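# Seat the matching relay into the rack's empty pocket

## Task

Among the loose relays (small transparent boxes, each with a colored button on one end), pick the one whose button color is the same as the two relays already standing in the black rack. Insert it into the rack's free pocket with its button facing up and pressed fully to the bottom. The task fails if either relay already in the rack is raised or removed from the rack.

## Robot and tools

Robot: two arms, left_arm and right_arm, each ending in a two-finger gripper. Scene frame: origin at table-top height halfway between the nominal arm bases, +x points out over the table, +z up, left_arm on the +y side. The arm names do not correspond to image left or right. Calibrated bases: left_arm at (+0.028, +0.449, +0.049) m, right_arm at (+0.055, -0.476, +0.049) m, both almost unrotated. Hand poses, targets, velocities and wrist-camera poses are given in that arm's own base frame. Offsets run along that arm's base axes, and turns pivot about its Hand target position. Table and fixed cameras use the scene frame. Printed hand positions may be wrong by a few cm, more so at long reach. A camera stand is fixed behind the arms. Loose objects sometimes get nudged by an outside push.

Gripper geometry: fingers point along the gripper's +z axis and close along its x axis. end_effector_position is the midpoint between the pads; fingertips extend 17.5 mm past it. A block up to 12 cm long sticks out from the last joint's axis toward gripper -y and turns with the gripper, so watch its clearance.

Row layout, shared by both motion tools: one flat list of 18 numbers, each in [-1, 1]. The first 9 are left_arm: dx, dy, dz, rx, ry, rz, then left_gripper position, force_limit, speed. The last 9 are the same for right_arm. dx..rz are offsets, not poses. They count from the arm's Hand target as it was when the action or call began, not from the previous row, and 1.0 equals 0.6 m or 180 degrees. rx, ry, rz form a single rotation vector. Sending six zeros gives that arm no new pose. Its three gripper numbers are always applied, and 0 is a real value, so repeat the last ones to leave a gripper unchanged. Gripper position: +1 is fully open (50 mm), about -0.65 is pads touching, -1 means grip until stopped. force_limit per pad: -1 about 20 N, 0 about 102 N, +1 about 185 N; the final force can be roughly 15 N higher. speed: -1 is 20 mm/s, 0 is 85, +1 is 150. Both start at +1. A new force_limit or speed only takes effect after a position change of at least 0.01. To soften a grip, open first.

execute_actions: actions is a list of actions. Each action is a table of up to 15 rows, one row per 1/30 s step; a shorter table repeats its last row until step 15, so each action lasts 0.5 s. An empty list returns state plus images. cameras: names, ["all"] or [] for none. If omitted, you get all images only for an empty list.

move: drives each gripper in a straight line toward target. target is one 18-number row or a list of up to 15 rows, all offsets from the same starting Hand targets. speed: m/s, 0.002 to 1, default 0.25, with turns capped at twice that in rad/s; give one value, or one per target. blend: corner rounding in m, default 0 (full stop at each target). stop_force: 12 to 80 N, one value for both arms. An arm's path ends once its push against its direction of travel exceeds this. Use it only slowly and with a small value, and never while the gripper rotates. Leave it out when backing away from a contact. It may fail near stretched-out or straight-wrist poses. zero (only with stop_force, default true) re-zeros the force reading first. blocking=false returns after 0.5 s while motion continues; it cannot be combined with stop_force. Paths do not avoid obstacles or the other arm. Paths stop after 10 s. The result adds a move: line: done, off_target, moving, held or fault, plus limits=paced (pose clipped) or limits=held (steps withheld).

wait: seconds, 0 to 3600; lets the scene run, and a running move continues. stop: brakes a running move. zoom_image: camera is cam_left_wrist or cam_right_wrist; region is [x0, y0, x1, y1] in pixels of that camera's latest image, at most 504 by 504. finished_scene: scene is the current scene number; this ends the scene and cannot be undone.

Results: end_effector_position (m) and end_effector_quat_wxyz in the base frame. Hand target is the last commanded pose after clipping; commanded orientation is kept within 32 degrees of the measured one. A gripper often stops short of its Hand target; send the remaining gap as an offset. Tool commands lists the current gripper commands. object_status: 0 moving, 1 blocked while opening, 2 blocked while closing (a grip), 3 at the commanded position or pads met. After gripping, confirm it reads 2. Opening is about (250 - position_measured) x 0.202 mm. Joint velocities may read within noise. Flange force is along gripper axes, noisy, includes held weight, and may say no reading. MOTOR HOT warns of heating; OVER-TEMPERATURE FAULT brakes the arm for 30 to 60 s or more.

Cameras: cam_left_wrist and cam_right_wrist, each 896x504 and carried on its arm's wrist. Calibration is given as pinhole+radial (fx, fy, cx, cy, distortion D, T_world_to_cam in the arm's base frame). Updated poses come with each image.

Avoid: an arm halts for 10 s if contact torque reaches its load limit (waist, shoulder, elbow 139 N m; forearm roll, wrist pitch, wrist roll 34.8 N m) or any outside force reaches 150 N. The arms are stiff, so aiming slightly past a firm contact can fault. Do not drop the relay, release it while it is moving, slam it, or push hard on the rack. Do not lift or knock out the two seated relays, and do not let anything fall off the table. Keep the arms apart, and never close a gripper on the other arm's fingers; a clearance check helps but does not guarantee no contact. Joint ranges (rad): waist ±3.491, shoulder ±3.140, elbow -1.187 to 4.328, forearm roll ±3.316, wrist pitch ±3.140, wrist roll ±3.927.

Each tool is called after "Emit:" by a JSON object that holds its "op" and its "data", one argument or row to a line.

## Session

Emit:
{"op": "execute_actions", "data": {
  "actions": []
}}

Scene clock: 0.00 s.
left_arm: end_effector_position=(+0.3372, +0.1997, +0.0890) position_measured=3 object_status=3 end_effector_quat_wxyz=(+0.018, +0.424, +0.899, +0.108) | right_arm: end_effector_position=(+0.4304, +0.4014, +0.2759) position_measured=3 object_status=3 end_effector_quat_wxyz=(-0.124, +0.566, +0.779, +0.239)
Joint positions: left_arm=[0.851 -0.198 -0.649 -0.033 -0.902 -0.144] | right_arm=[0.796 0.064 0.05 -0.343 -1.124 -0.402]
Joint velocities: within noise
Flange force (N): no reading
Hand target: left_arm +0.3372, +0.1997, +0.0890; +0.018, +0.424, +0.899, +0.108 | right_arm +0.4304, +0.4014, +0.2759; -0.124, +0.566, +0.779, +0.239
Tool commands: left_gripper/position=+1.0 left_gripper/force_limit=+1.0 left_gripper/speed=+1.0 right_gripper/position=+1.0 right_gripper/force_limit=+1.0 right_gripper/speed=+1.0
camera_calibration:
cam_left_wrist: T_world_to_cam=[[-0.6282, 0.77573, 0.0601, 0.05994], [0.66648, 0.49665, 0.55601, -0.36114], [0.40146, 0.38934, -0.829, -0.00683]] pos_world=[0.28109, 0.13552, 0.19153]
cam_right_wrist: T_world_to_cam=[[-0.33457, 0.8179, 0.46808, -0.30591], [0.86683, 0.07225, 0.49334, -0.5178], [0.36968, 0.5708, -0.73316, -0.05232]] pos_world=[0.36584, 0.31748, 0.36029]

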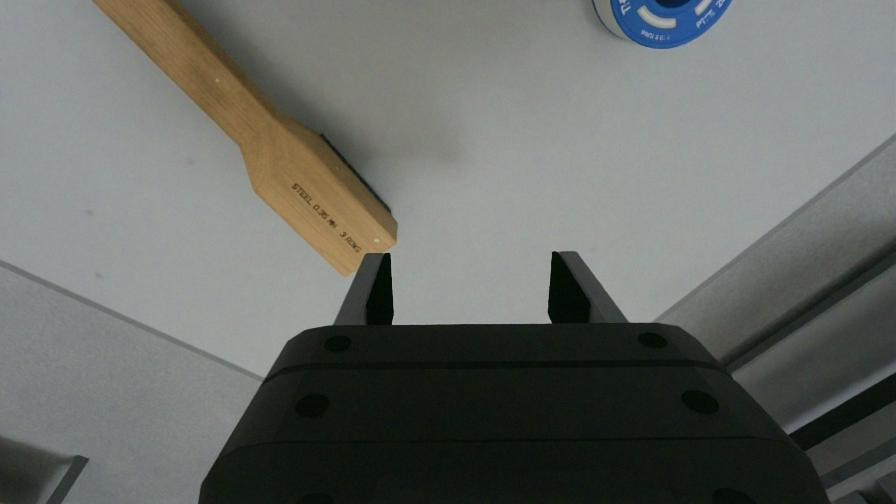

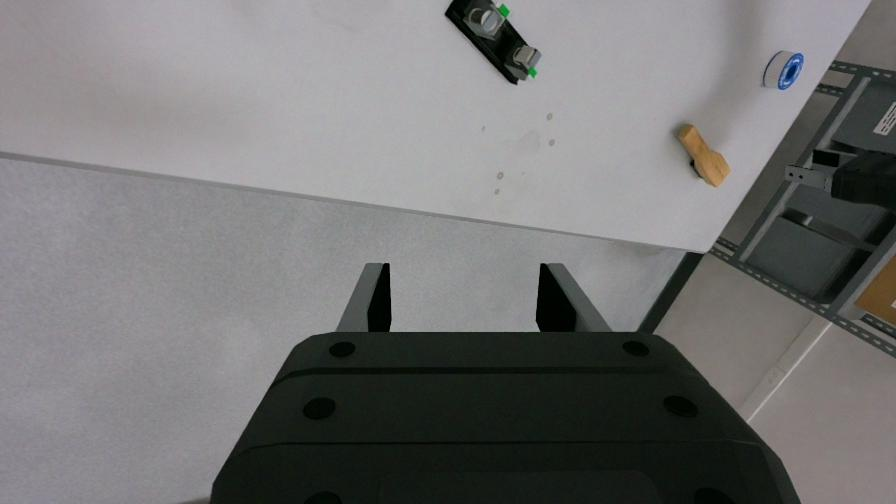

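Emit:
{"op": "move", "data": {
  "target": [0,0,0,0,0,0,1,1,1,-0.167,-0.04,0.174,-0.166,-0.08,0.371,1,-0.9,-1],
  "cameras": ["cam_right_wrist"],
  "speed": 0.4
}}

Emit:
{"op": "zoom_image", "data": {
  "camera": "cam_right_wrist",
  "region": [300, 0, 700, 330]
}}

Scene clock: 4.20 s.
left_arm: end_effector_position=(+0.3372, +0.1997, +0.0890) position_measured=3 object_status=3 end_effector_quat_wxyz=(+0.018, +0.424, +0.899, +0.108) | right_arm: end_effector_position=(+0.3302, +0.3774, +0.3803) position_measured=3 object_status=3 end_effector_quat_wxyz=(+0.000, +0.030, +1.000, +0.000)
Joint positions: left_arm=[0.851 -0.198 -0.649 -0.033 -0.902 -0.144] | right_arm=[1.114 0.165 0.413 0 -1.818 0.396]
Flange force (N): left_arm=[-8.5 3.1 3.1] | right_arm=[4.2 -3.9 1.6]
Hand target: left_arm +0.3372, +0.1997, +0.0890; +0.018, +0.424, +0.899, +0.108 | right_arm +0.3302, +0.3774, +0.3803; +0.000, +0.030, +1.000, +0.000
Off the commanded pose: left_arm 0.000 m, 0 deg | right_arm 0.000 m, 0 deg.
move: done
cam_right_wrist: T_world_to_cam=[[-0.99854, 0.05364, 0.00621, 0.31469], [0.05283, 0.94672, 0.3177, -0.47516], [0.01116, 0.31757, -0.94817, 0.37073]] pos_world=[0.3352, 0.31523, 0.50052]

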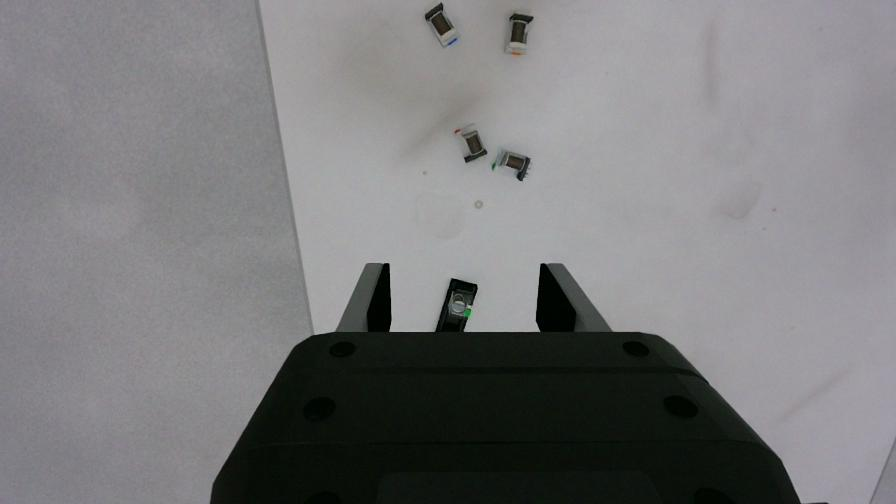

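Scaled by 1.260 from the camera's image (finer frame: 1280x720).

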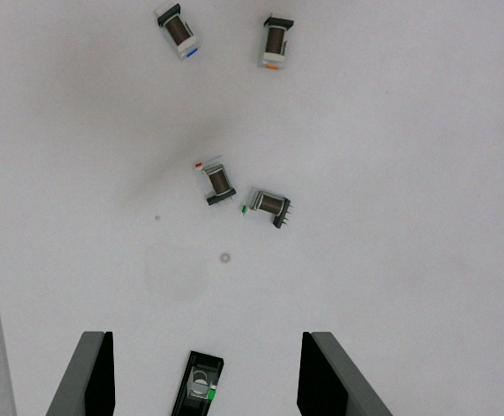

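Emit:
{"op": "move", "data": {
  "target": [0,0,0,0,0,0,1,1,1,-0.125,0.016,-0.42,0,0,0.519,1,-0.9,-1],
  "cameras": ["cam_right_wrist"],
  "speed": 0.4
}}

Emit:
{"op": "zoom_image", "data": {
  "camera": "cam_right_wrist",
  "region": [340, 140, 580, 330]
}}

Scene clock: 12.80 s.
left_arm: end_effector_position=(+0.3372, +0.1997, +0.0890) position_measured=3 object_status=3 end_effector_quat_wxyz=(+0.018, +0.424, +0.899, +0.108) | right_arm: end_effector_position=(+0.2551, +0.3871, +0.1283) position_measured=3 object_status=3 end_effector_quat_wxyz=(+0.000, +0.707, -0.707, +0.000)
Joint positions: left_arm=[0.851 -0.198 -0.649 -0.033 -0.902 -0.144] | right_arm=[1.272 0.103 -0.253 0 -1.215 1.869]
Flange force (N): left_arm=[-8.6 3.5 3.1] | right_arm=[2.9 4.2 -1.4]
Hand target: left_arm +0.3372, +0.1997, +0.0890; +0.018, +0.424, +0.899, +0.108 | right_arm +0.2552, +0.3870, +0.1283; +0.000, +0.707, -0.707, +0.000
Off the commanded pose: left_arm 0.000 m, 0 deg | right_arm 0.000 m, 0 deg.
move: done
cam_right_wrist: T_world_to_cam=[[0.00611, -0.99996, 0.00621, 0.39228], [-0.9482, -0.00382, 0.31766, 0.223], [-0.31762, -0.00782, -0.94818, 0.33938]] pos_world=[0.31685, 0.39577, 0.24852]

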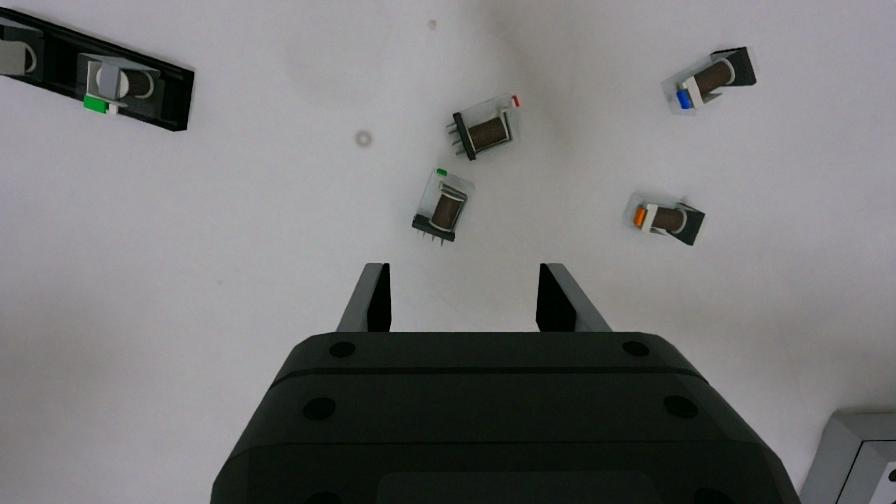

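Scaled by 2.100 from the camera's image (finer frame: 1280x720).

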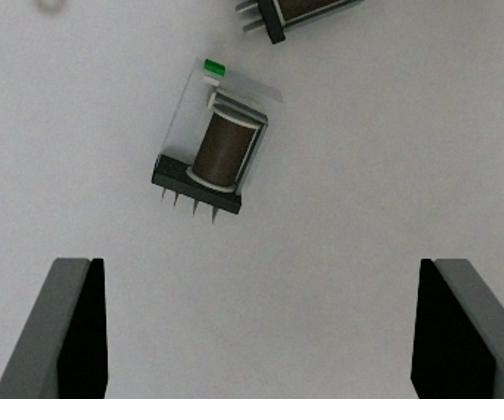

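Emit:
{"op": "move", "data": {
  "target": [
    [0,0,0,0,0,0,1,1,1,0.0025,0.0162,-0.13,0.0288,0.165,-0.1085,1,-0.9,-1],
    [0,0,0,0,0,0,1,1,1,0.0025,0.0162,-0.252,0.0288,0.165,-0.1085,1,-0.9,-1]
  ],
  "speed": [0.25,0.08],
  "cameras": ["cam_right_wrist"]
}}

Emit:
{"op": "zoom_image", "data": {
  "camera": "cam_right_wrist",
  "region": [330, 180, 600, 340]
}}

Scene clock: 18.60 s.
left_arm: end_effector_position=(+0.3372, +0.1997, +0.0890) position_measured=3 object_status=3 end_effector_quat_wxyz=(+0.018, +0.424, +0.899, +0.108) | right_arm: end_effector_position=(+0.2558, +0.3961, -0.0116) position_measured=3 object_status=3 end_effector_quat_wxyz=(-0.151, -0.554, +0.791, +0.212)
Joint positions: left_arm=[0.851 -0.198 -0.649 -0.033 -0.902 -0.144] | right_arm=[0.916 0.487 -0.081 -0.532 -1.23 2.116]
Flange force (N): left_arm=[-9.0 3.2 2.9] | right_arm=[2.5 3.5 -1.6]
Flange force when the fault began (N): right_arm=[21.2 77.6 -166.7]
Hand target: left_arm +0.3372, +0.1997, +0.0890; +0.018, +0.424, +0.899, +0.108 | right_arm +0.2558, +0.3961, -0.0116; -0.151, -0.554, +0.791, +0.212 (not the last commanded pose)
Tool commands: left_gripper/position=+1.0 left_gripper/force_limit=+1.0 left_gripper/speed=+1.0 right_gripper/position=+1.0 right_gripper/force_limit=+1.0 right_gripper/speed=+1.0
Off the commanded pose: left_arm 0.000 m, 0 deg | right_arm 0.011 m, 0 deg.
FORCE FAULT: contact force on the right arm reached its limit, and that arm stopped. The contact can be on any part of that arm, not only on its tool. That arm's remaining commands of this call were not run. That arm is still stopped at the end of this call. That arm stays stopped for about 10 more seconds. Until then a move that you send moves the other arm only, and its call returns only when the move has ended. Once the stop has ended, the next robot result says so. If the stop ends while you think or write, that arm runs what you send next, counted from a new Hand target: where the arm stands when the stop ends. While its stop runs, that arm takes no new command, but its gripper still runs the gripper command that each later call begins with. Until it ends, the stop uses up actions while you think or wait. An arm that is not stopped still takes commands.
move: fault (right_arm)
cam_right_wrist: T_world_to_cam=[[-0.33252, -0.94307, 0.00626, 0.46626], [-0.62104, 0.22396, 0.7511, 0.09929], [-0.70974, 0.24587, -0.66016, 0.2102]] pos_world=[0.36589, 0.36579, 0.06127]

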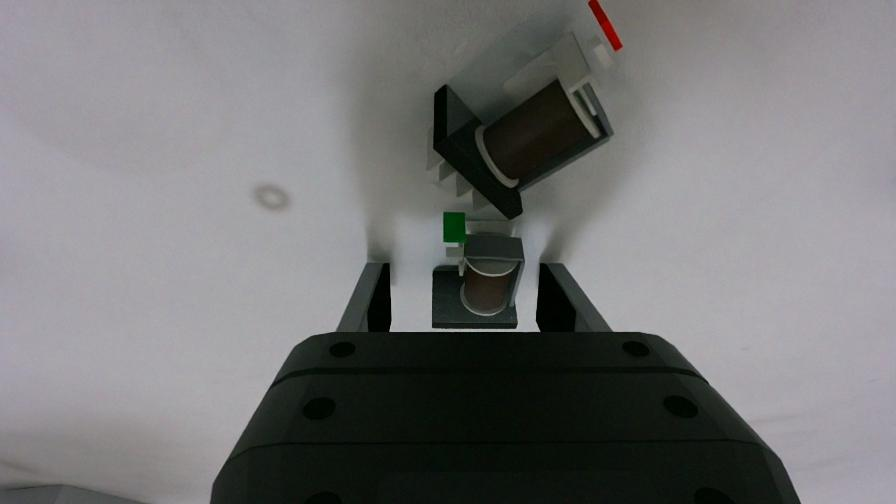

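Scaled by 1.867 from the camera's image (finer frame: 1280x720).

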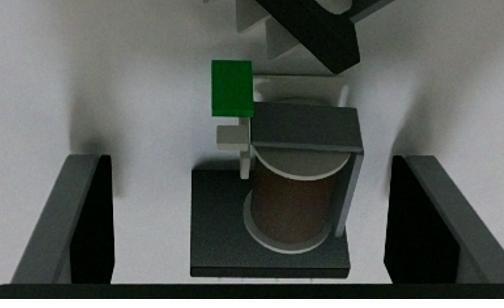

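Emit:
{"op": "wait", "data": {
  "seconds": 10
}}

Emit:
{"op": "move", "data": {
  "target": [0,0,0,0,0,0,1,1,1,0,0,-0.005,0,0,0,1,-0.9,-1],
  "speed": 0.03
}}

Emit:
{"op": "move", "data": {
  "target": [0,0,0,0,0,0,1,1,1,0,0,0,0,0,0,-1,-0.8,-1],
  "cameras": ["cam_right_wrist"]
}}

Scene clock: 33.00 s.
left_arm: end_effector_position=(+0.3372, +0.1997, +0.0890) position_measured=3 object_status=3 end_effector_quat_wxyz=(+0.018, +0.424, +0.899, +0.108) | right_arm: end_effector_position=(+0.2558, +0.3961, -0.0116) position_measured=3 object_status=3 end_effector_quat_wxyz=(-0.151, -0.554, +0.791, +0.212)
Joint positions: left_arm=[0.851 -0.198 -0.649 -0.033 -0.902 -0.144] | right_arm=[0.916 0.487 -0.081 -0.532 -1.23 2.116]
Flange force (N): left_arm=[-9.0 3.2 3.2] | right_arm=[3.4 4.4 -1.9]
Hand target: left_arm +0.3372, +0.1997, +0.0890; +0.018, +0.424, +0.899, +0.108 | right_arm +0.2558, +0.3961, -0.0116; -0.151, -0.554, +0.791, +0.212 (not the last commanded pose)
Tool commands: left_gripper/position=+1.0 left_gripper/force_limit=+1.0 left_gripper/speed=+1.0 right_gripper/position=+1.0 right_gripper/force_limit=+1.0 right_gripper/speed=+1.0
Off the commanded pose: left_arm 0.000 m, 0 deg | right_arm 0.011 m, 0 deg.
FORCE FAULT, CONTINUED: the right arm's stop, for the force fault that an earlier result reported, is over. The rest of the stop counts as 20 of the actions that you can send in this scene. During its stop the right arm's controller moved it back a little. That arm's target is now where it stood when the stop ended, not its last command. That arm accepts commands again.
wait: 10.00 s; at rest from the start

Scene clock: 33.50 s.
left_arm: end_effector_position=(+0.3372, +0.1997, +0.0890) position_measured=3 object_status=3 end_effector_quat_wxyz=(+0.018, +0.424, +0.899, +0.108) | right_arm: end_effector_position=(+0.2559, +0.3961, -0.0145) position_measured=3 object_status=3 end_effector_quat_wxyz=(-0.151, -0.554, +0.791, +0.212)
Joint positions: left_arm=[0.851 -0.198 -0.649 -0.033 -0.902 -0.144] | right_arm=[0.916 0.492 -0.082 -0.533 -1.225 2.12]
Flange force (N): left_arm=[-8.5 3.4 3.1] | right_arm=[13.2 33.6 -66.0]
Hand target: left_arm +0.3372, +0.1997, +0.0890; +0.018, +0.424, +0.899, +0.108 | right_arm +0.2558, +0.3961, -0.0146; -0.151, -0.554, +0.791, +0.212
Off the commanded pose: left_arm 0.000 m, 0 deg | right_arm 0.000 m, 0 deg.
move: done

Scene clock: 34.87 s.
left_arm: end_effector_position=(+0.3372, +0.1997, +0.0890) position_measured=3 object_status=3 end_effector_quat_wxyz=(+0.018, +0.424, +0.899, +0.108) | right_arm: end_effector_position=(+0.2558, +0.3961, -0.0146) position_measured=116 object_status=2 end_effector_quat_wxyz=(-0.151, -0.554, +0.791, +0.212)
Joint positions: left_arm=[0.851 -0.198 -0.649 -0.033 -0.902 -0.144] | right_arm=[0.916 0.492 -0.082 -0.533 -1.225 2.12]
Flange force (N): left_arm=[-8.7 3.2 2.7] | right_arm=[1.2 41.1 -68.3]
Hand target: left_arm +0.3372, +0.1997, +0.0890; +0.018, +0.424, +0.899, +0.108 | right_arm +0.2558, +0.3961, -0.0146; -0.151, -0.554, +0.791, +0.212
Off the commanded pose: left_arm 0.000 m, 0 deg | right_arm 0.000 m, 0 deg.
move: done
cam_right_wrist: T_world_to_cam=[[-0.33252, -0.94307, 0.00626, 0.46627], [-0.62104, 0.22396, 0.7511, 0.10155], [-0.70974, 0.24587, -0.66016, 0.20822]] pos_world=[0.36589, 0.36579, 0.05827]

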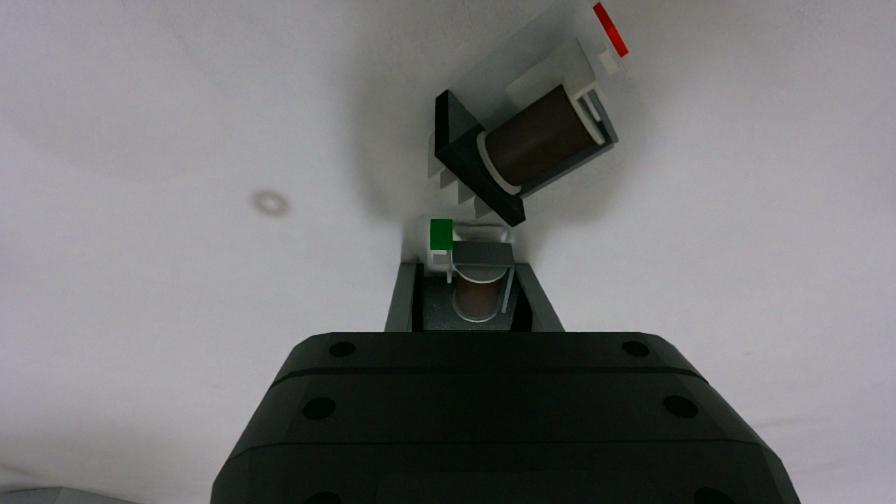

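Emit:
{"op": "move", "data": {
  "target": [
    [0,0,0,0,0,0,1,1,1,0,0,0.12,0,0,0,-1,-0.8,-1],
    [0,0,0,0,0,0,1,1,1,0.023,0.12,0.16,-0.085,-0.235,0,-1,-0.8,-1],
    [0,0,0,0,0,0,1,1,1,0.023,0.12,0.09,-0.17,-0.47,0,-1,-0.8,-1]
  ],
  "speed": 0.2,
  "blend": [0.02,0.02,0],
  "cameras": ["all"]
}}

Scene clock: 42.23 s.
left_arm: end_effector_position=(+0.3372, +0.1997, +0.0890) position_measured=3 object_status=3 end_effector_quat_wxyz=(+0.018, +0.424, +0.899, +0.108) | right_arm: end_effector_position=(+0.2697, +0.4681, +0.0394) position_measured=116 object_status=2 end_effector_quat_wxyz=(+0.286, -0.496, +0.711, -0.408)
Joint positions: left_arm=[0.851 -0.198 -0.649 -0.033 -0.902 -0.144] | right_arm=[1.686 0.644 -0.385 0.916 -1.338 0.492]
Flange force (N): left_arm=[-8.1 2.9 3.1] | right_arm=[5.4 -4.8 -2.2]
Hand target: left_arm +0.3372, +0.1997, +0.0890; +0.018, +0.424, +0.899, +0.108 | right_arm +0.2696, +0.4681, +0.0394; +0.286, -0.496, +0.711, -0.408
Off the commanded pose: left_arm 0.000 m, 0 deg | right_arm 0.000 m, 0 deg.
move: done
cam_left_wrist: T_world_to_cam=[[-0.6282, 0.77573, 0.0601, 0.05994], [0.66648, 0.49665, 0.55601, -0.36114], [0.40146, 0.38934, -0.829, -0.00683]] pos_world=[0.28109, 0.13552, 0.19153]
cam_right_wrist: T_world_to_cam=[[-0.34597, -0.93821, 0.00805, 0.53976], [-0.70694, 0.25503, -0.6597, 0.11772], [0.61688, -0.23392, -0.75149, 0.1064]] pos_world=[0.20432, 0.50128, 0.15328]

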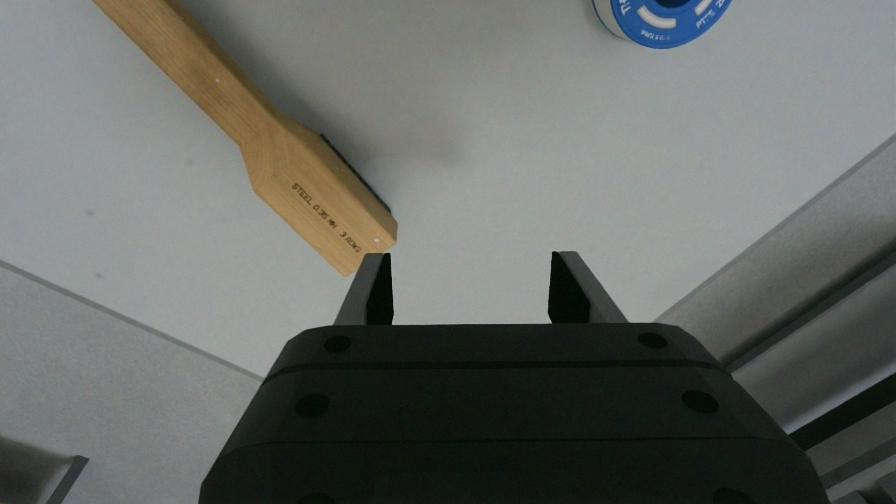

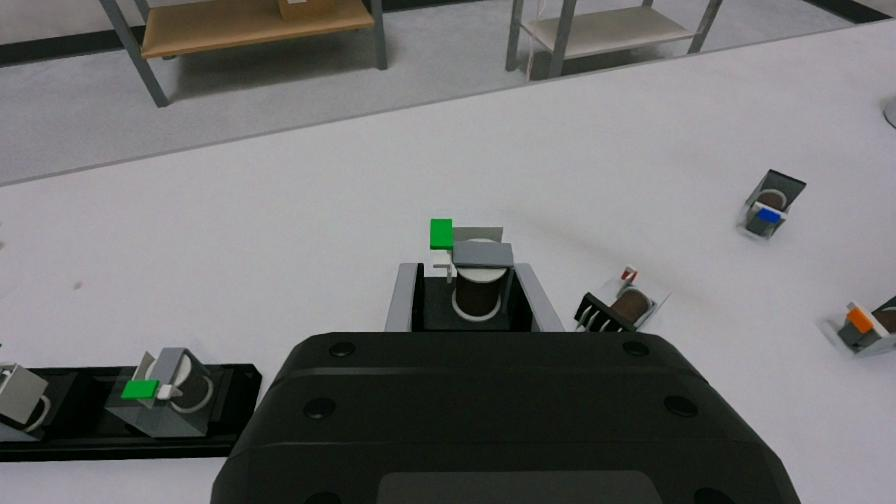

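Emit:
{"op": "move", "data": {
  "target": [0,0,0,0,0,0,1,1,1,0,0,-0.07,0,0,0,-1,-0.8,-1],
  "speed": 0.1
}}

Emit:
{"op": "move", "data": {
  "target": [0,0,0,0,0,0,1,1,1,0,0,-0.06,0,0,0,-1,-0.8,-1],
  "speed": 0.01,
  "stop_force": 12,
  "cameras": ["cam_right_wrist"]
}}

Scene clock: 43.83 s.
left_arm: end_effector_position=(+0.3372, +0.1997, +0.0890) position_measured=3 object_status=3 end_effector_quat_wxyz=(+0.018, +0.424, +0.899, +0.108) | right_arm: end_effector_position=(+0.2696, +0.4681, -0.0026) position_measured=116 object_status=2 end_effector_quat_wxyz=(+0.286, -0.496, +0.711, -0.408)
Joint positions: left_arm=[0.851 -0.198 -0.649 -0.033 -0.902 -0.144] | right_arm=[1.683 0.72 -0.387 0.935 -1.29 0.429]
Flange force (N): left_arm=[-8.8 3.1 2.6] | right_arm=[2.7 -1.7 -1.9]
Hand target: left_arm +0.3372, +0.1997, +0.0890; +0.018, +0.424, +0.899, +0.108 | right_arm +0.2696, +0.4681, -0.0026; +0.286, -0.496, +0.711, -0.408
Off the commanded pose: left_arm 0.000 m, 0 deg | right_arm 0.000 m, 0 deg.
move: done

Scene clock: 46.40 s.
left_arm: end_effector_position=(+0.3372, +0.1997, +0.0890) position_measured=3 object_status=3 end_effector_quat_wxyz=(+0.018, +0.424, +0.899, +0.108) | right_arm: end_effector_position=(+0.2697, +0.4682, -0.0219) position_measured=116 object_status=2 end_effector_quat_wxyz=(+0.286, -0.496, +0.711, -0.408)
Joint positions: left_arm=[0.851 -0.198 -0.649 -0.033 -0.902 -0.144] | right_arm=[1.681 0.757 -0.384 0.945 -1.27 0.401]
Flange force (N): left_arm=[-8.4 2.9 2.7] | right_arm=[10.0 -19.2 -18.8]
Hand target: left_arm +0.3372, +0.1997, +0.0890; +0.018, +0.424, +0.899, +0.108 | right_arm +0.2697, +0.4681, -0.0220; +0.286, -0.496, +0.711, -0.408 (not the last commanded pose)
Off the commanded pose: left_arm 0.000 m, 0 deg | right_arm 0.017 m, 0 deg.
move: contact (right_arm)
cam_right_wrist: T_world_to_cam=[[-0.34584, -0.93826, 0.00786, 0.54033], [-0.70665, 0.25494, -0.66004, 0.07714], [0.61728, -0.23383, -0.75119, 0.06019]] pos_world=[0.20422, 0.50137, 0.09188]

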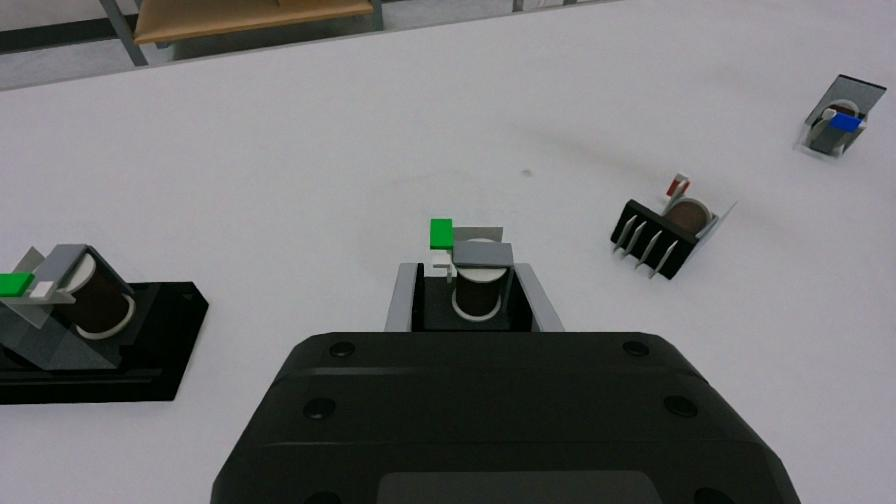

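Emit:
{"op": "move", "data": {
  "target": [0,0,0,0,0,0,1,1,1,0,0,0,0,0,0,1,-0.8,-1]
}}

Emit:
{"op": "move", "data": {
  "target": [
    [0,0,0,0,0,0,1,1,1,-0.136,0.049,0.083,0,0,0,1,-0.8,-1],
    [0,0,0,0,0,0,1,1,1,-0.05,0.02,0.24,0.1133,0.3133,0,1,-0.8,-1]
  ],
  "speed": [0.1,0.25],
  "blend": [0.01,0],
  "cameras": ["cam_right_wrist"]
}}

Emit:
{"op": "zoom_image", "data": {
  "camera": "cam_right_wrist",
  "region": [350, 100, 590, 330]
}}

Scene clock: 50.70 s.
left_arm: end_effector_position=(+0.3372, +0.1997, +0.0890) position_measured=3 object_status=3 end_effector_quat_wxyz=(+0.018, +0.424, +0.899, +0.108) | right_arm: end_effector_position=(+0.2697, +0.4681, -0.0220) position_measured=3 object_status=0 end_effector_quat_wxyz=(+0.286, -0.496, +0.711, -0.408)
Joint positions: left_arm=[0.851 -0.198 -0.649 -0.033 -0.902 -0.144] | right_arm=[1.681 0.757 -0.384 0.945 -1.269 0.401]
Flange force (N): left_arm=[-8.7 3.5 3.3] | right_arm=[0.5 -20.0 -12.3]
Hand target: left_arm +0.3372, +0.1997, +0.0890; +0.018, +0.424, +0.899, +0.108 | right_arm +0.2697, +0.4681, -0.0220; +0.286, -0.496, +0.711, -0.408
Off the commanded pose: left_arm 0.000 m, 0 deg | right_arm 0.000 m, 0 deg.
move: done

Scene clock: 54.27 s.
left_arm: end_effector_position=(+0.3372, +0.1997, +0.0890) position_measured=3 object_status=3 end_effector_quat_wxyz=(+0.018, +0.424, +0.899, +0.108) | right_arm: end_effector_position=(+0.2396, +0.4801, +0.1221) position_measured=3 object_status=3 end_effector_quat_wxyz=(-0.002, -0.573, +0.819, +0.000)
Joint positions: left_arm=[0.851 -0.198 -0.649 -0.033 -0.902 -0.144] | right_arm=[1.351 0.286 -0.048 -0.004 -1.239 1.442]
Flange force (N): left_arm=[-8.5 3.2 3.1] | right_arm=[6.9 1.9 -1.5]
Hand target: left_arm +0.3372, +0.1997, +0.0890; +0.018, +0.424, +0.899, +0.108 | right_arm +0.2397, +0.4801, +0.1220; -0.002, -0.573, +0.819, +0.000
Off the commanded pose: left_arm 0.000 m, 0 deg | right_arm 0.000 m, 0 deg.
move: done
cam_right_wrist: T_world_to_cam=[[-0.33658, -0.94161, 0.00937, 0.53919], [-0.89108, 0.32171, 0.32012, 0.04044], [-0.30444, 0.0994, -0.94733, 0.27447]] pos_world=[0.30108, 0.46741, 0.24202]

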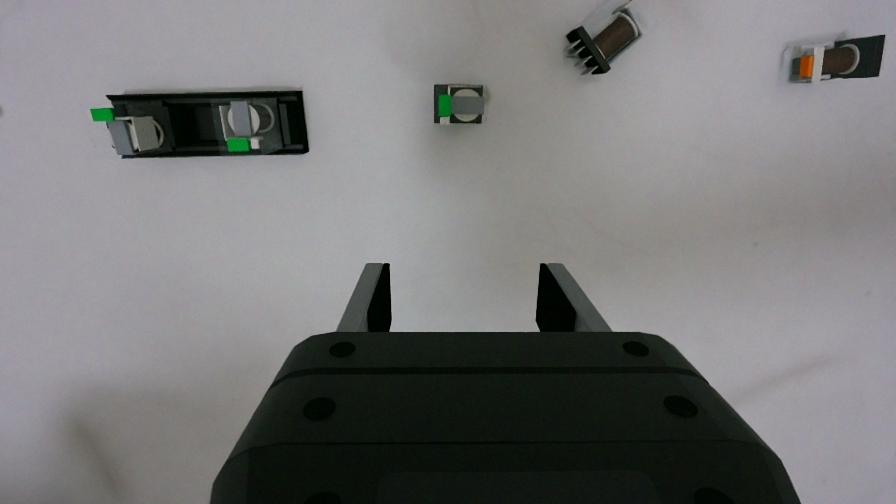

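Scaled by 2.100 from the camera's image (finer frame: 1280x720).

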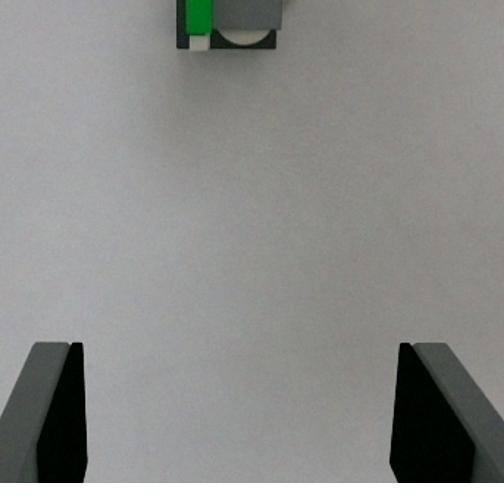

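Emit:
{"op": "move", "data": {
  "target": [0,0,0,0,0,0,1,1,1,0.0927,-0.032,-0.09,0,0,0,1,-0.9,-1],
  "cameras": ["cam_right_wrist"]
}}

Emit:
{"op": "zoom_image", "data": {
  "camera": "cam_right_wrist",
  "region": [350, 150, 590, 330]
}}

Scene clock: 59.53 s.
left_arm: end_effector_position=(+0.3372, +0.1997, +0.0890) position_measured=3 object_status=3 end_effector_quat_wxyz=(+0.018, +0.424, +0.899, +0.108) | right_arm: end_effector_position=(+0.2953, +0.4609, +0.0681) position_measured=3 object_status=3 end_effector_quat_wxyz=(-0.002, -0.573, +0.819, +0.000)
Joint positions: left_arm=[0.851 -0.198 -0.649 -0.033 -0.902 -0.144] | right_arm=[1.239 0.362 -0.084 -0.003 -1.128 1.554]
Flange force (N): left_arm=[-8.4 3.2 2.8] | right_arm=[4.8 3.4 -2.2]
Hand target: left_arm +0.3372, +0.1997, +0.0890; +0.018, +0.424, +0.899, +0.108 | right_arm +0.2953, +0.4609, +0.0680; -0.002, -0.573, +0.819, +0.000
Off the commanded pose: left_arm 0.000 m, 0 deg | right_arm 0.000 m, 0 deg.
move: done
cam_right_wrist: T_world_to_cam=[[-0.33648, -0.94164, 0.0093, 0.54033], [-0.89115, 0.3216, 0.32004, 0.11354], [-0.30435, 0.0994, -0.94736, 0.24212]] pos_world=[0.35668, 0.44821, 0.18802]

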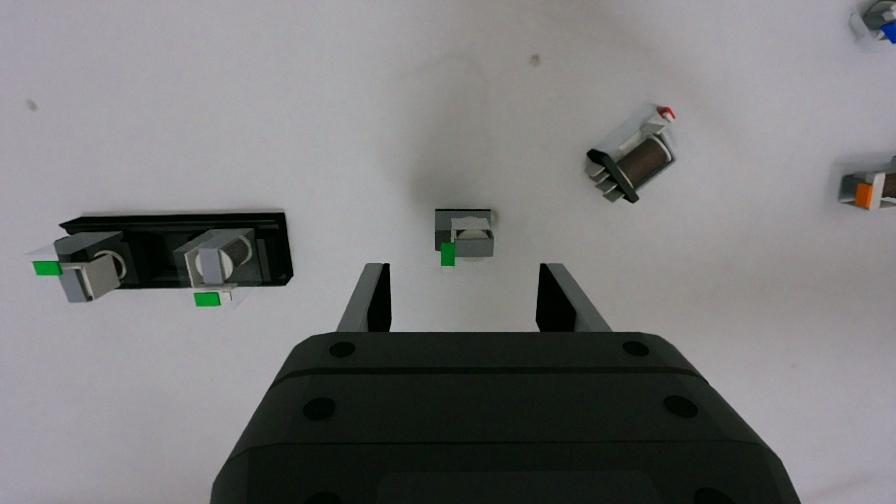

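Scaled by 2.100 from the camera's image (finer frame: 1280x720).

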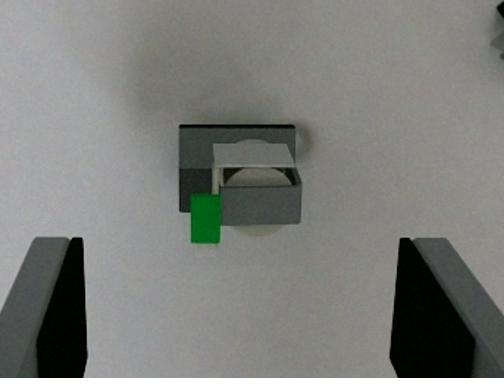

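Emit:
{"op": "move", "data": {
  "target": [0,0,0,0,0,0,1,1,1,-0.0023,0.001,-0.13,0,0,0,1,-0.9,-1]
}}

Emit:
{"op": "move", "data": {
  "target": [0,0,0,0,0,0,1,1,1,0,0,0,0,0,0,-1,-0.9,-1]
}}

Emit:
{"op": "move", "data": {
  "target": [
    [0,0,0,0,0,0,1,1,1,0,0,0.2,0,0,0,-1,-0.9,-1],
    [0,0,0,0,0,0,1,1,1,0.08,0.15,0.2,0,0,0.25,-1,-0.9,-1],
    [0,0,0,0,0,0,1,1,1,0.08,0.15,0.2,0,0,0.5,-1,-0.9,-1]
  ],
  "blend": [0.04,0.02,0],
  "cameras": ["cam_right_wrist"]
}}

Emit:
{"op": "zoom_image", "data": {
  "camera": "cam_right_wrist",
  "region": [330, 60, 630, 340]
}}

Scene clock: 61.80 s.
left_arm: end_effector_position=(+0.3372, +0.1997, +0.0890) position_measured=3 object_status=3 end_effector_quat_wxyz=(+0.018, +0.424, +0.899, +0.108) | right_arm: end_effector_position=(+0.2939, +0.4615, -0.0099) position_measured=3 object_status=3 end_effector_quat_wxyz=(-0.002, -0.573, +0.819, +0.000)
Joint positions: left_arm=[0.851 -0.198 -0.649 -0.033 -0.902 -0.144] | right_arm=[1.242 0.459 -0.155 -0.004 -0.96 1.552]
Flange force (N): left_arm=[-9.1 4.0 3.5] | right_arm=[5.9 1.9 -3.3]
Hand target: left_arm +0.3372, +0.1997, +0.0890; +0.018, +0.424, +0.899, +0.108 | right_arm +0.2939, +0.4615, -0.0100; -0.002, -0.573, +0.819, +0.000
Off the commanded pose: left_arm 0.000 m, 0 deg | right_arm 0.000 m, 0 deg.
move: done

Scene clock: 63.17 s.
left_arm: end_effector_position=(+0.3372, +0.1997, +0.0890) position_measured=3 object_status=3 end_effector_quat_wxyz=(+0.018, +0.424, +0.899, +0.108) | right_arm: end_effector_position=(+0.2939, +0.4615, -0.0100) position_measured=115 object_status=2 end_effector_quat_wxyz=(-0.002, -0.573, +0.819, +0.000)
Joint positions: left_arm=[0.851 -0.198 -0.649 -0.033 -0.902 -0.144] | right_arm=[1.242 0.459 -0.155 -0.004 -0.96 1.552]
Flange force (N): left_arm=[-8.5 3.1 3.1] | right_arm=[4.4 1.5 -3.1]
Hand target: left_arm +0.3372, +0.1997, +0.0890; +0.018, +0.424, +0.899, +0.108 | right_arm +0.2939, +0.4615, -0.0100; -0.002, -0.573, +0.819, +0.000
Off the commanded pose: left_arm 0.000 m, 0 deg | right_arm 0.000 m, 0 deg.
move: done

Scene clock: 67.23 s.
left_arm: end_effector_position=(+0.3372, +0.1997, +0.0890) position_measured=3 object_status=3 end_effector_quat_wxyz=(+0.018, +0.424, +0.899, +0.108) | right_arm: end_effector_position=(+0.3419, +0.5516, +0.1101) position_measured=115 object_status=2 end_effector_quat_wxyz=(+0.002, +0.985, -0.174, +0.001)
Joint positions: left_arm=[0.851 -0.198 -0.649 -0.033 -0.902 -0.144] | right_arm=[1.219 0.566 0.315 0.004 -1.322 3.142]
Flange force (N): left_arm=[-8.8 3.3 3.1] | right_arm=[-1.9 4.9 -1.3]
Hand target: left_arm +0.3372, +0.1997, +0.0890; +0.018, +0.424, +0.899, +0.108 | right_arm +0.3419, +0.5515, +0.1100; +0.002, +0.985, -0.174, +0.001
Off the commanded pose: left_arm 0.000 m, 0 deg | right_arm 0.000 m, 0 deg.
move: done
cam_right_wrist: T_world_to_cam=[[0.94162, -0.33653, 0.00942, -0.12976], [-0.32169, -0.89113, 0.32, 0.58667], [-0.0993, -0.30435, -0.94737, 0.43978]] pos_world=[0.35459, 0.61298, 0.23012]

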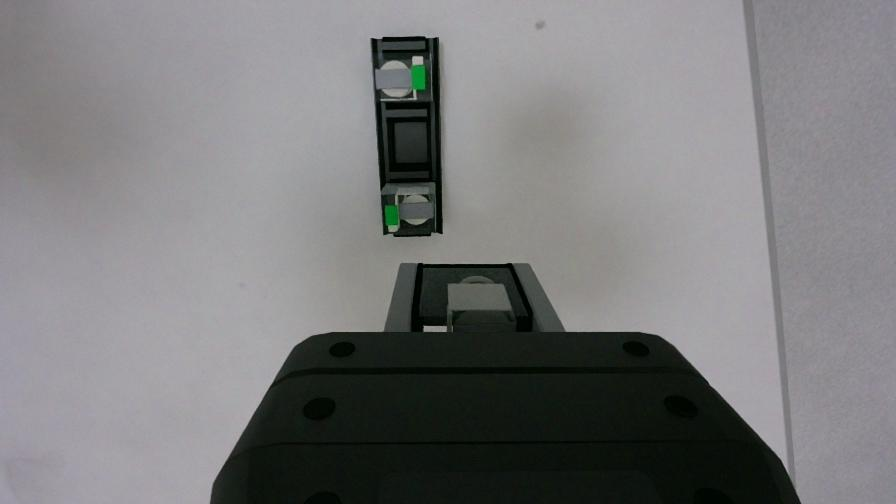

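Scaled by 1.680 from the camera's image (finer frame: 1280x720).

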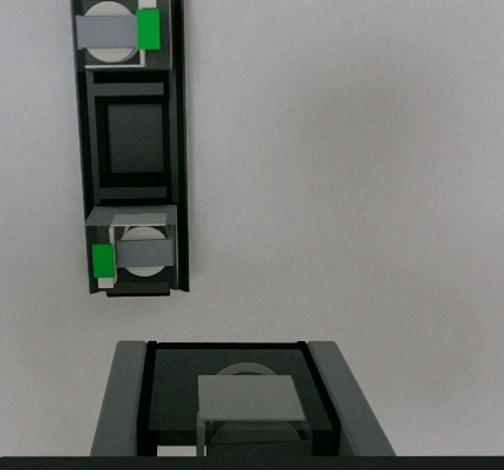

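Emit:
{"op": "move", "data": {
  "target": [0,0,0,0,0,0,1,1,1,-0.0198,0.0718,-0.11,0,0,0.006,-1,-0.9,-1],
  "cameras": ["cam_right_wrist"]
}}

Emit:
{"op": "zoom_image", "data": {
  "camera": "cam_right_wrist",
  "region": [370, 140, 560, 340]
}}

Scene clock: 71.00 s.
left_arm: end_effector_position=(+0.3372, +0.1997, +0.0890) position_measured=3 object_status=3 end_effector_quat_wxyz=(+0.018, +0.424, +0.899, +0.108) | right_arm: end_effector_position=(+0.3300, +0.5946, +0.0441) position_measured=115 object_status=2 end_effector_quat_wxyz=(+0.002, +0.986, -0.165, +0.001)
Joint positions: left_arm=[0.851 -0.198 -0.649 -0.033 -0.902 -0.144] | right_arm=[1.258 0.694 0.357 0.003 -1.237 3.122]
Flange force (N): left_arm=[-8.8 3.1 3.0] | right_arm=[-2.0 6.2 -1.6]
Hand target: left_arm +0.3372, +0.1997, +0.0890; +0.018, +0.424, +0.899, +0.108 | right_arm +0.3300, +0.5946, +0.0440; +0.002, +0.986, -0.165, +0.001
Off the commanded pose: left_arm 0.000 m, 0 deg | right_arm 0.000 m, 0 deg.
move: done
cam_right_wrist: T_world_to_cam=[[0.94776, -0.31886, 0.00924, -0.11601], [-0.3049, -0.897, 0.32005, 0.6403], [-0.09376, -0.30615, -0.94736, 0.38842]] pos_world=[0.34159, 0.65627, 0.16412]

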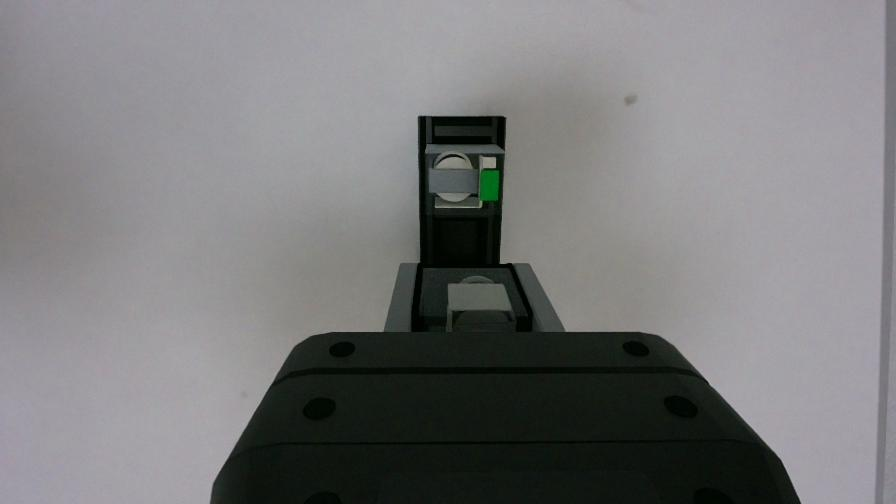

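Scaled by 2.520 from the camera's image (finer frame: 1280x720).

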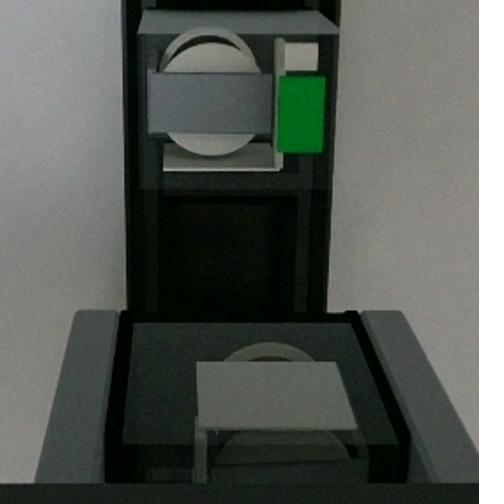

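Emit:
{"op": "move", "data": {
  "target": [0,0,0,0,0,0,1,1,1,0.0021,0.0028,-0.022,0,0,0,-1,-0.9,-1]
}}

Emit:
{"op": "move", "data": {
  "target": [0,0,0,0,0,0,1,1,1,0,0,-0.08,0,0,0,-1,-0.9,-1],
  "stop_force": 12,
  "speed": 0.015,
  "cameras": ["cam_right_wrist"]
}}

Emit:
{"op": "zoom_image", "data": {
  "camera": "cam_right_wrist",
  "region": [370, 140, 560, 340]
}}

Scene clock: 74.10 s.
left_arm: end_effector_position=(+0.3372, +0.1997, +0.0890) position_measured=3 object_status=3 end_effector_quat_wxyz=(+0.018, +0.424, +0.899, +0.108) | right_arm: end_effector_position=(+0.3313, +0.5963, +0.0309) position_measured=115 object_status=2 end_effector_quat_wxyz=(+0.002, +0.986, -0.165, +0.001)
Joint positions: left_arm=[0.851 -0.198 -0.649 -0.033 -0.902 -0.144] | right_arm=[1.257 0.711 0.353 0.004 -1.216 3.123]
Flange force (N): left_arm=[-8.7 3.1 3.1] | right_arm=[-1.8 6.3 -1.9]
Hand target: left_arm +0.3372, +0.1997, +0.0890; +0.018, +0.424, +0.899, +0.108 | right_arm +0.3313, +0.5963, +0.0308; +0.002, +0.986, -0.165, +0.001
Off the commanded pose: left_arm 0.000 m, 0 deg | right_arm 0.000 m, 0 deg.
move: done

Scene clock: 76.80 s.
left_arm: end_effector_position=(+0.3372, +0.1997, +0.0890) position_measured=3 object_status=3 end_effector_quat_wxyz=(+0.018, +0.424, +0.899, +0.108) | right_arm: end_effector_position=(+0.3313, +0.5964, -0.0003) position_measured=115 object_status=2 end_effector_quat_wxyz=(+0.002, +0.986, -0.165, +0.001)
Joint positions: left_arm=[0.851 -0.198 -0.649 -0.033 -0.902 -0.144] | right_arm=[1.257 0.741 0.325 0.004 -1.158 3.123]
Flange force (N): left_arm=[-8.5 3.2 3.0] | right_arm=[-4.0 11.4 -30.4]
Hand target: left_arm +0.3372, +0.1997, +0.0890; +0.018, +0.424, +0.899, +0.108 | right_arm +0.3313, +0.5964, -0.0003; +0.002, +0.986, -0.165, +0.001 (not the last commanded pose)
Off the commanded pose: left_arm 0.000 m, 0 deg | right_arm 0.017 m, 0 deg.
move: contact (right_arm)
cam_right_wrist: T_world_to_cam=[[0.94778, -0.31878, 0.00937, -0.11627], [-0.30489, -0.89706, 0.31988, 0.65646], [-0.09356, -0.30603, -0.94741, 0.34685]] pos_world=[0.34279, 0.65797, 0.11972]

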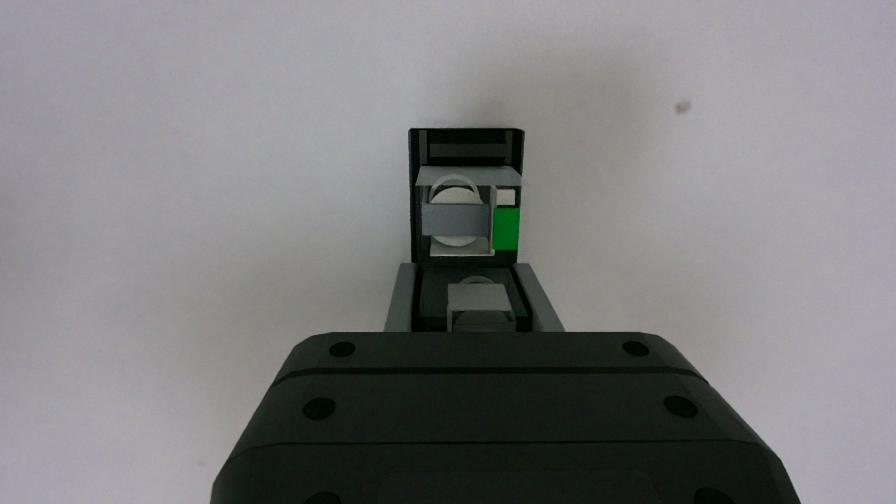

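Scaled by 2.520 from the camera's image (finer frame: 1280x720).

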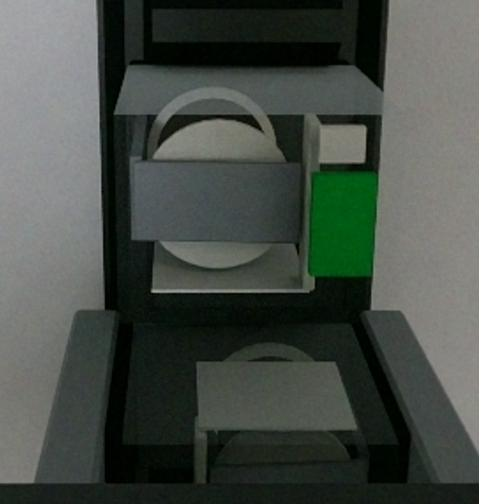

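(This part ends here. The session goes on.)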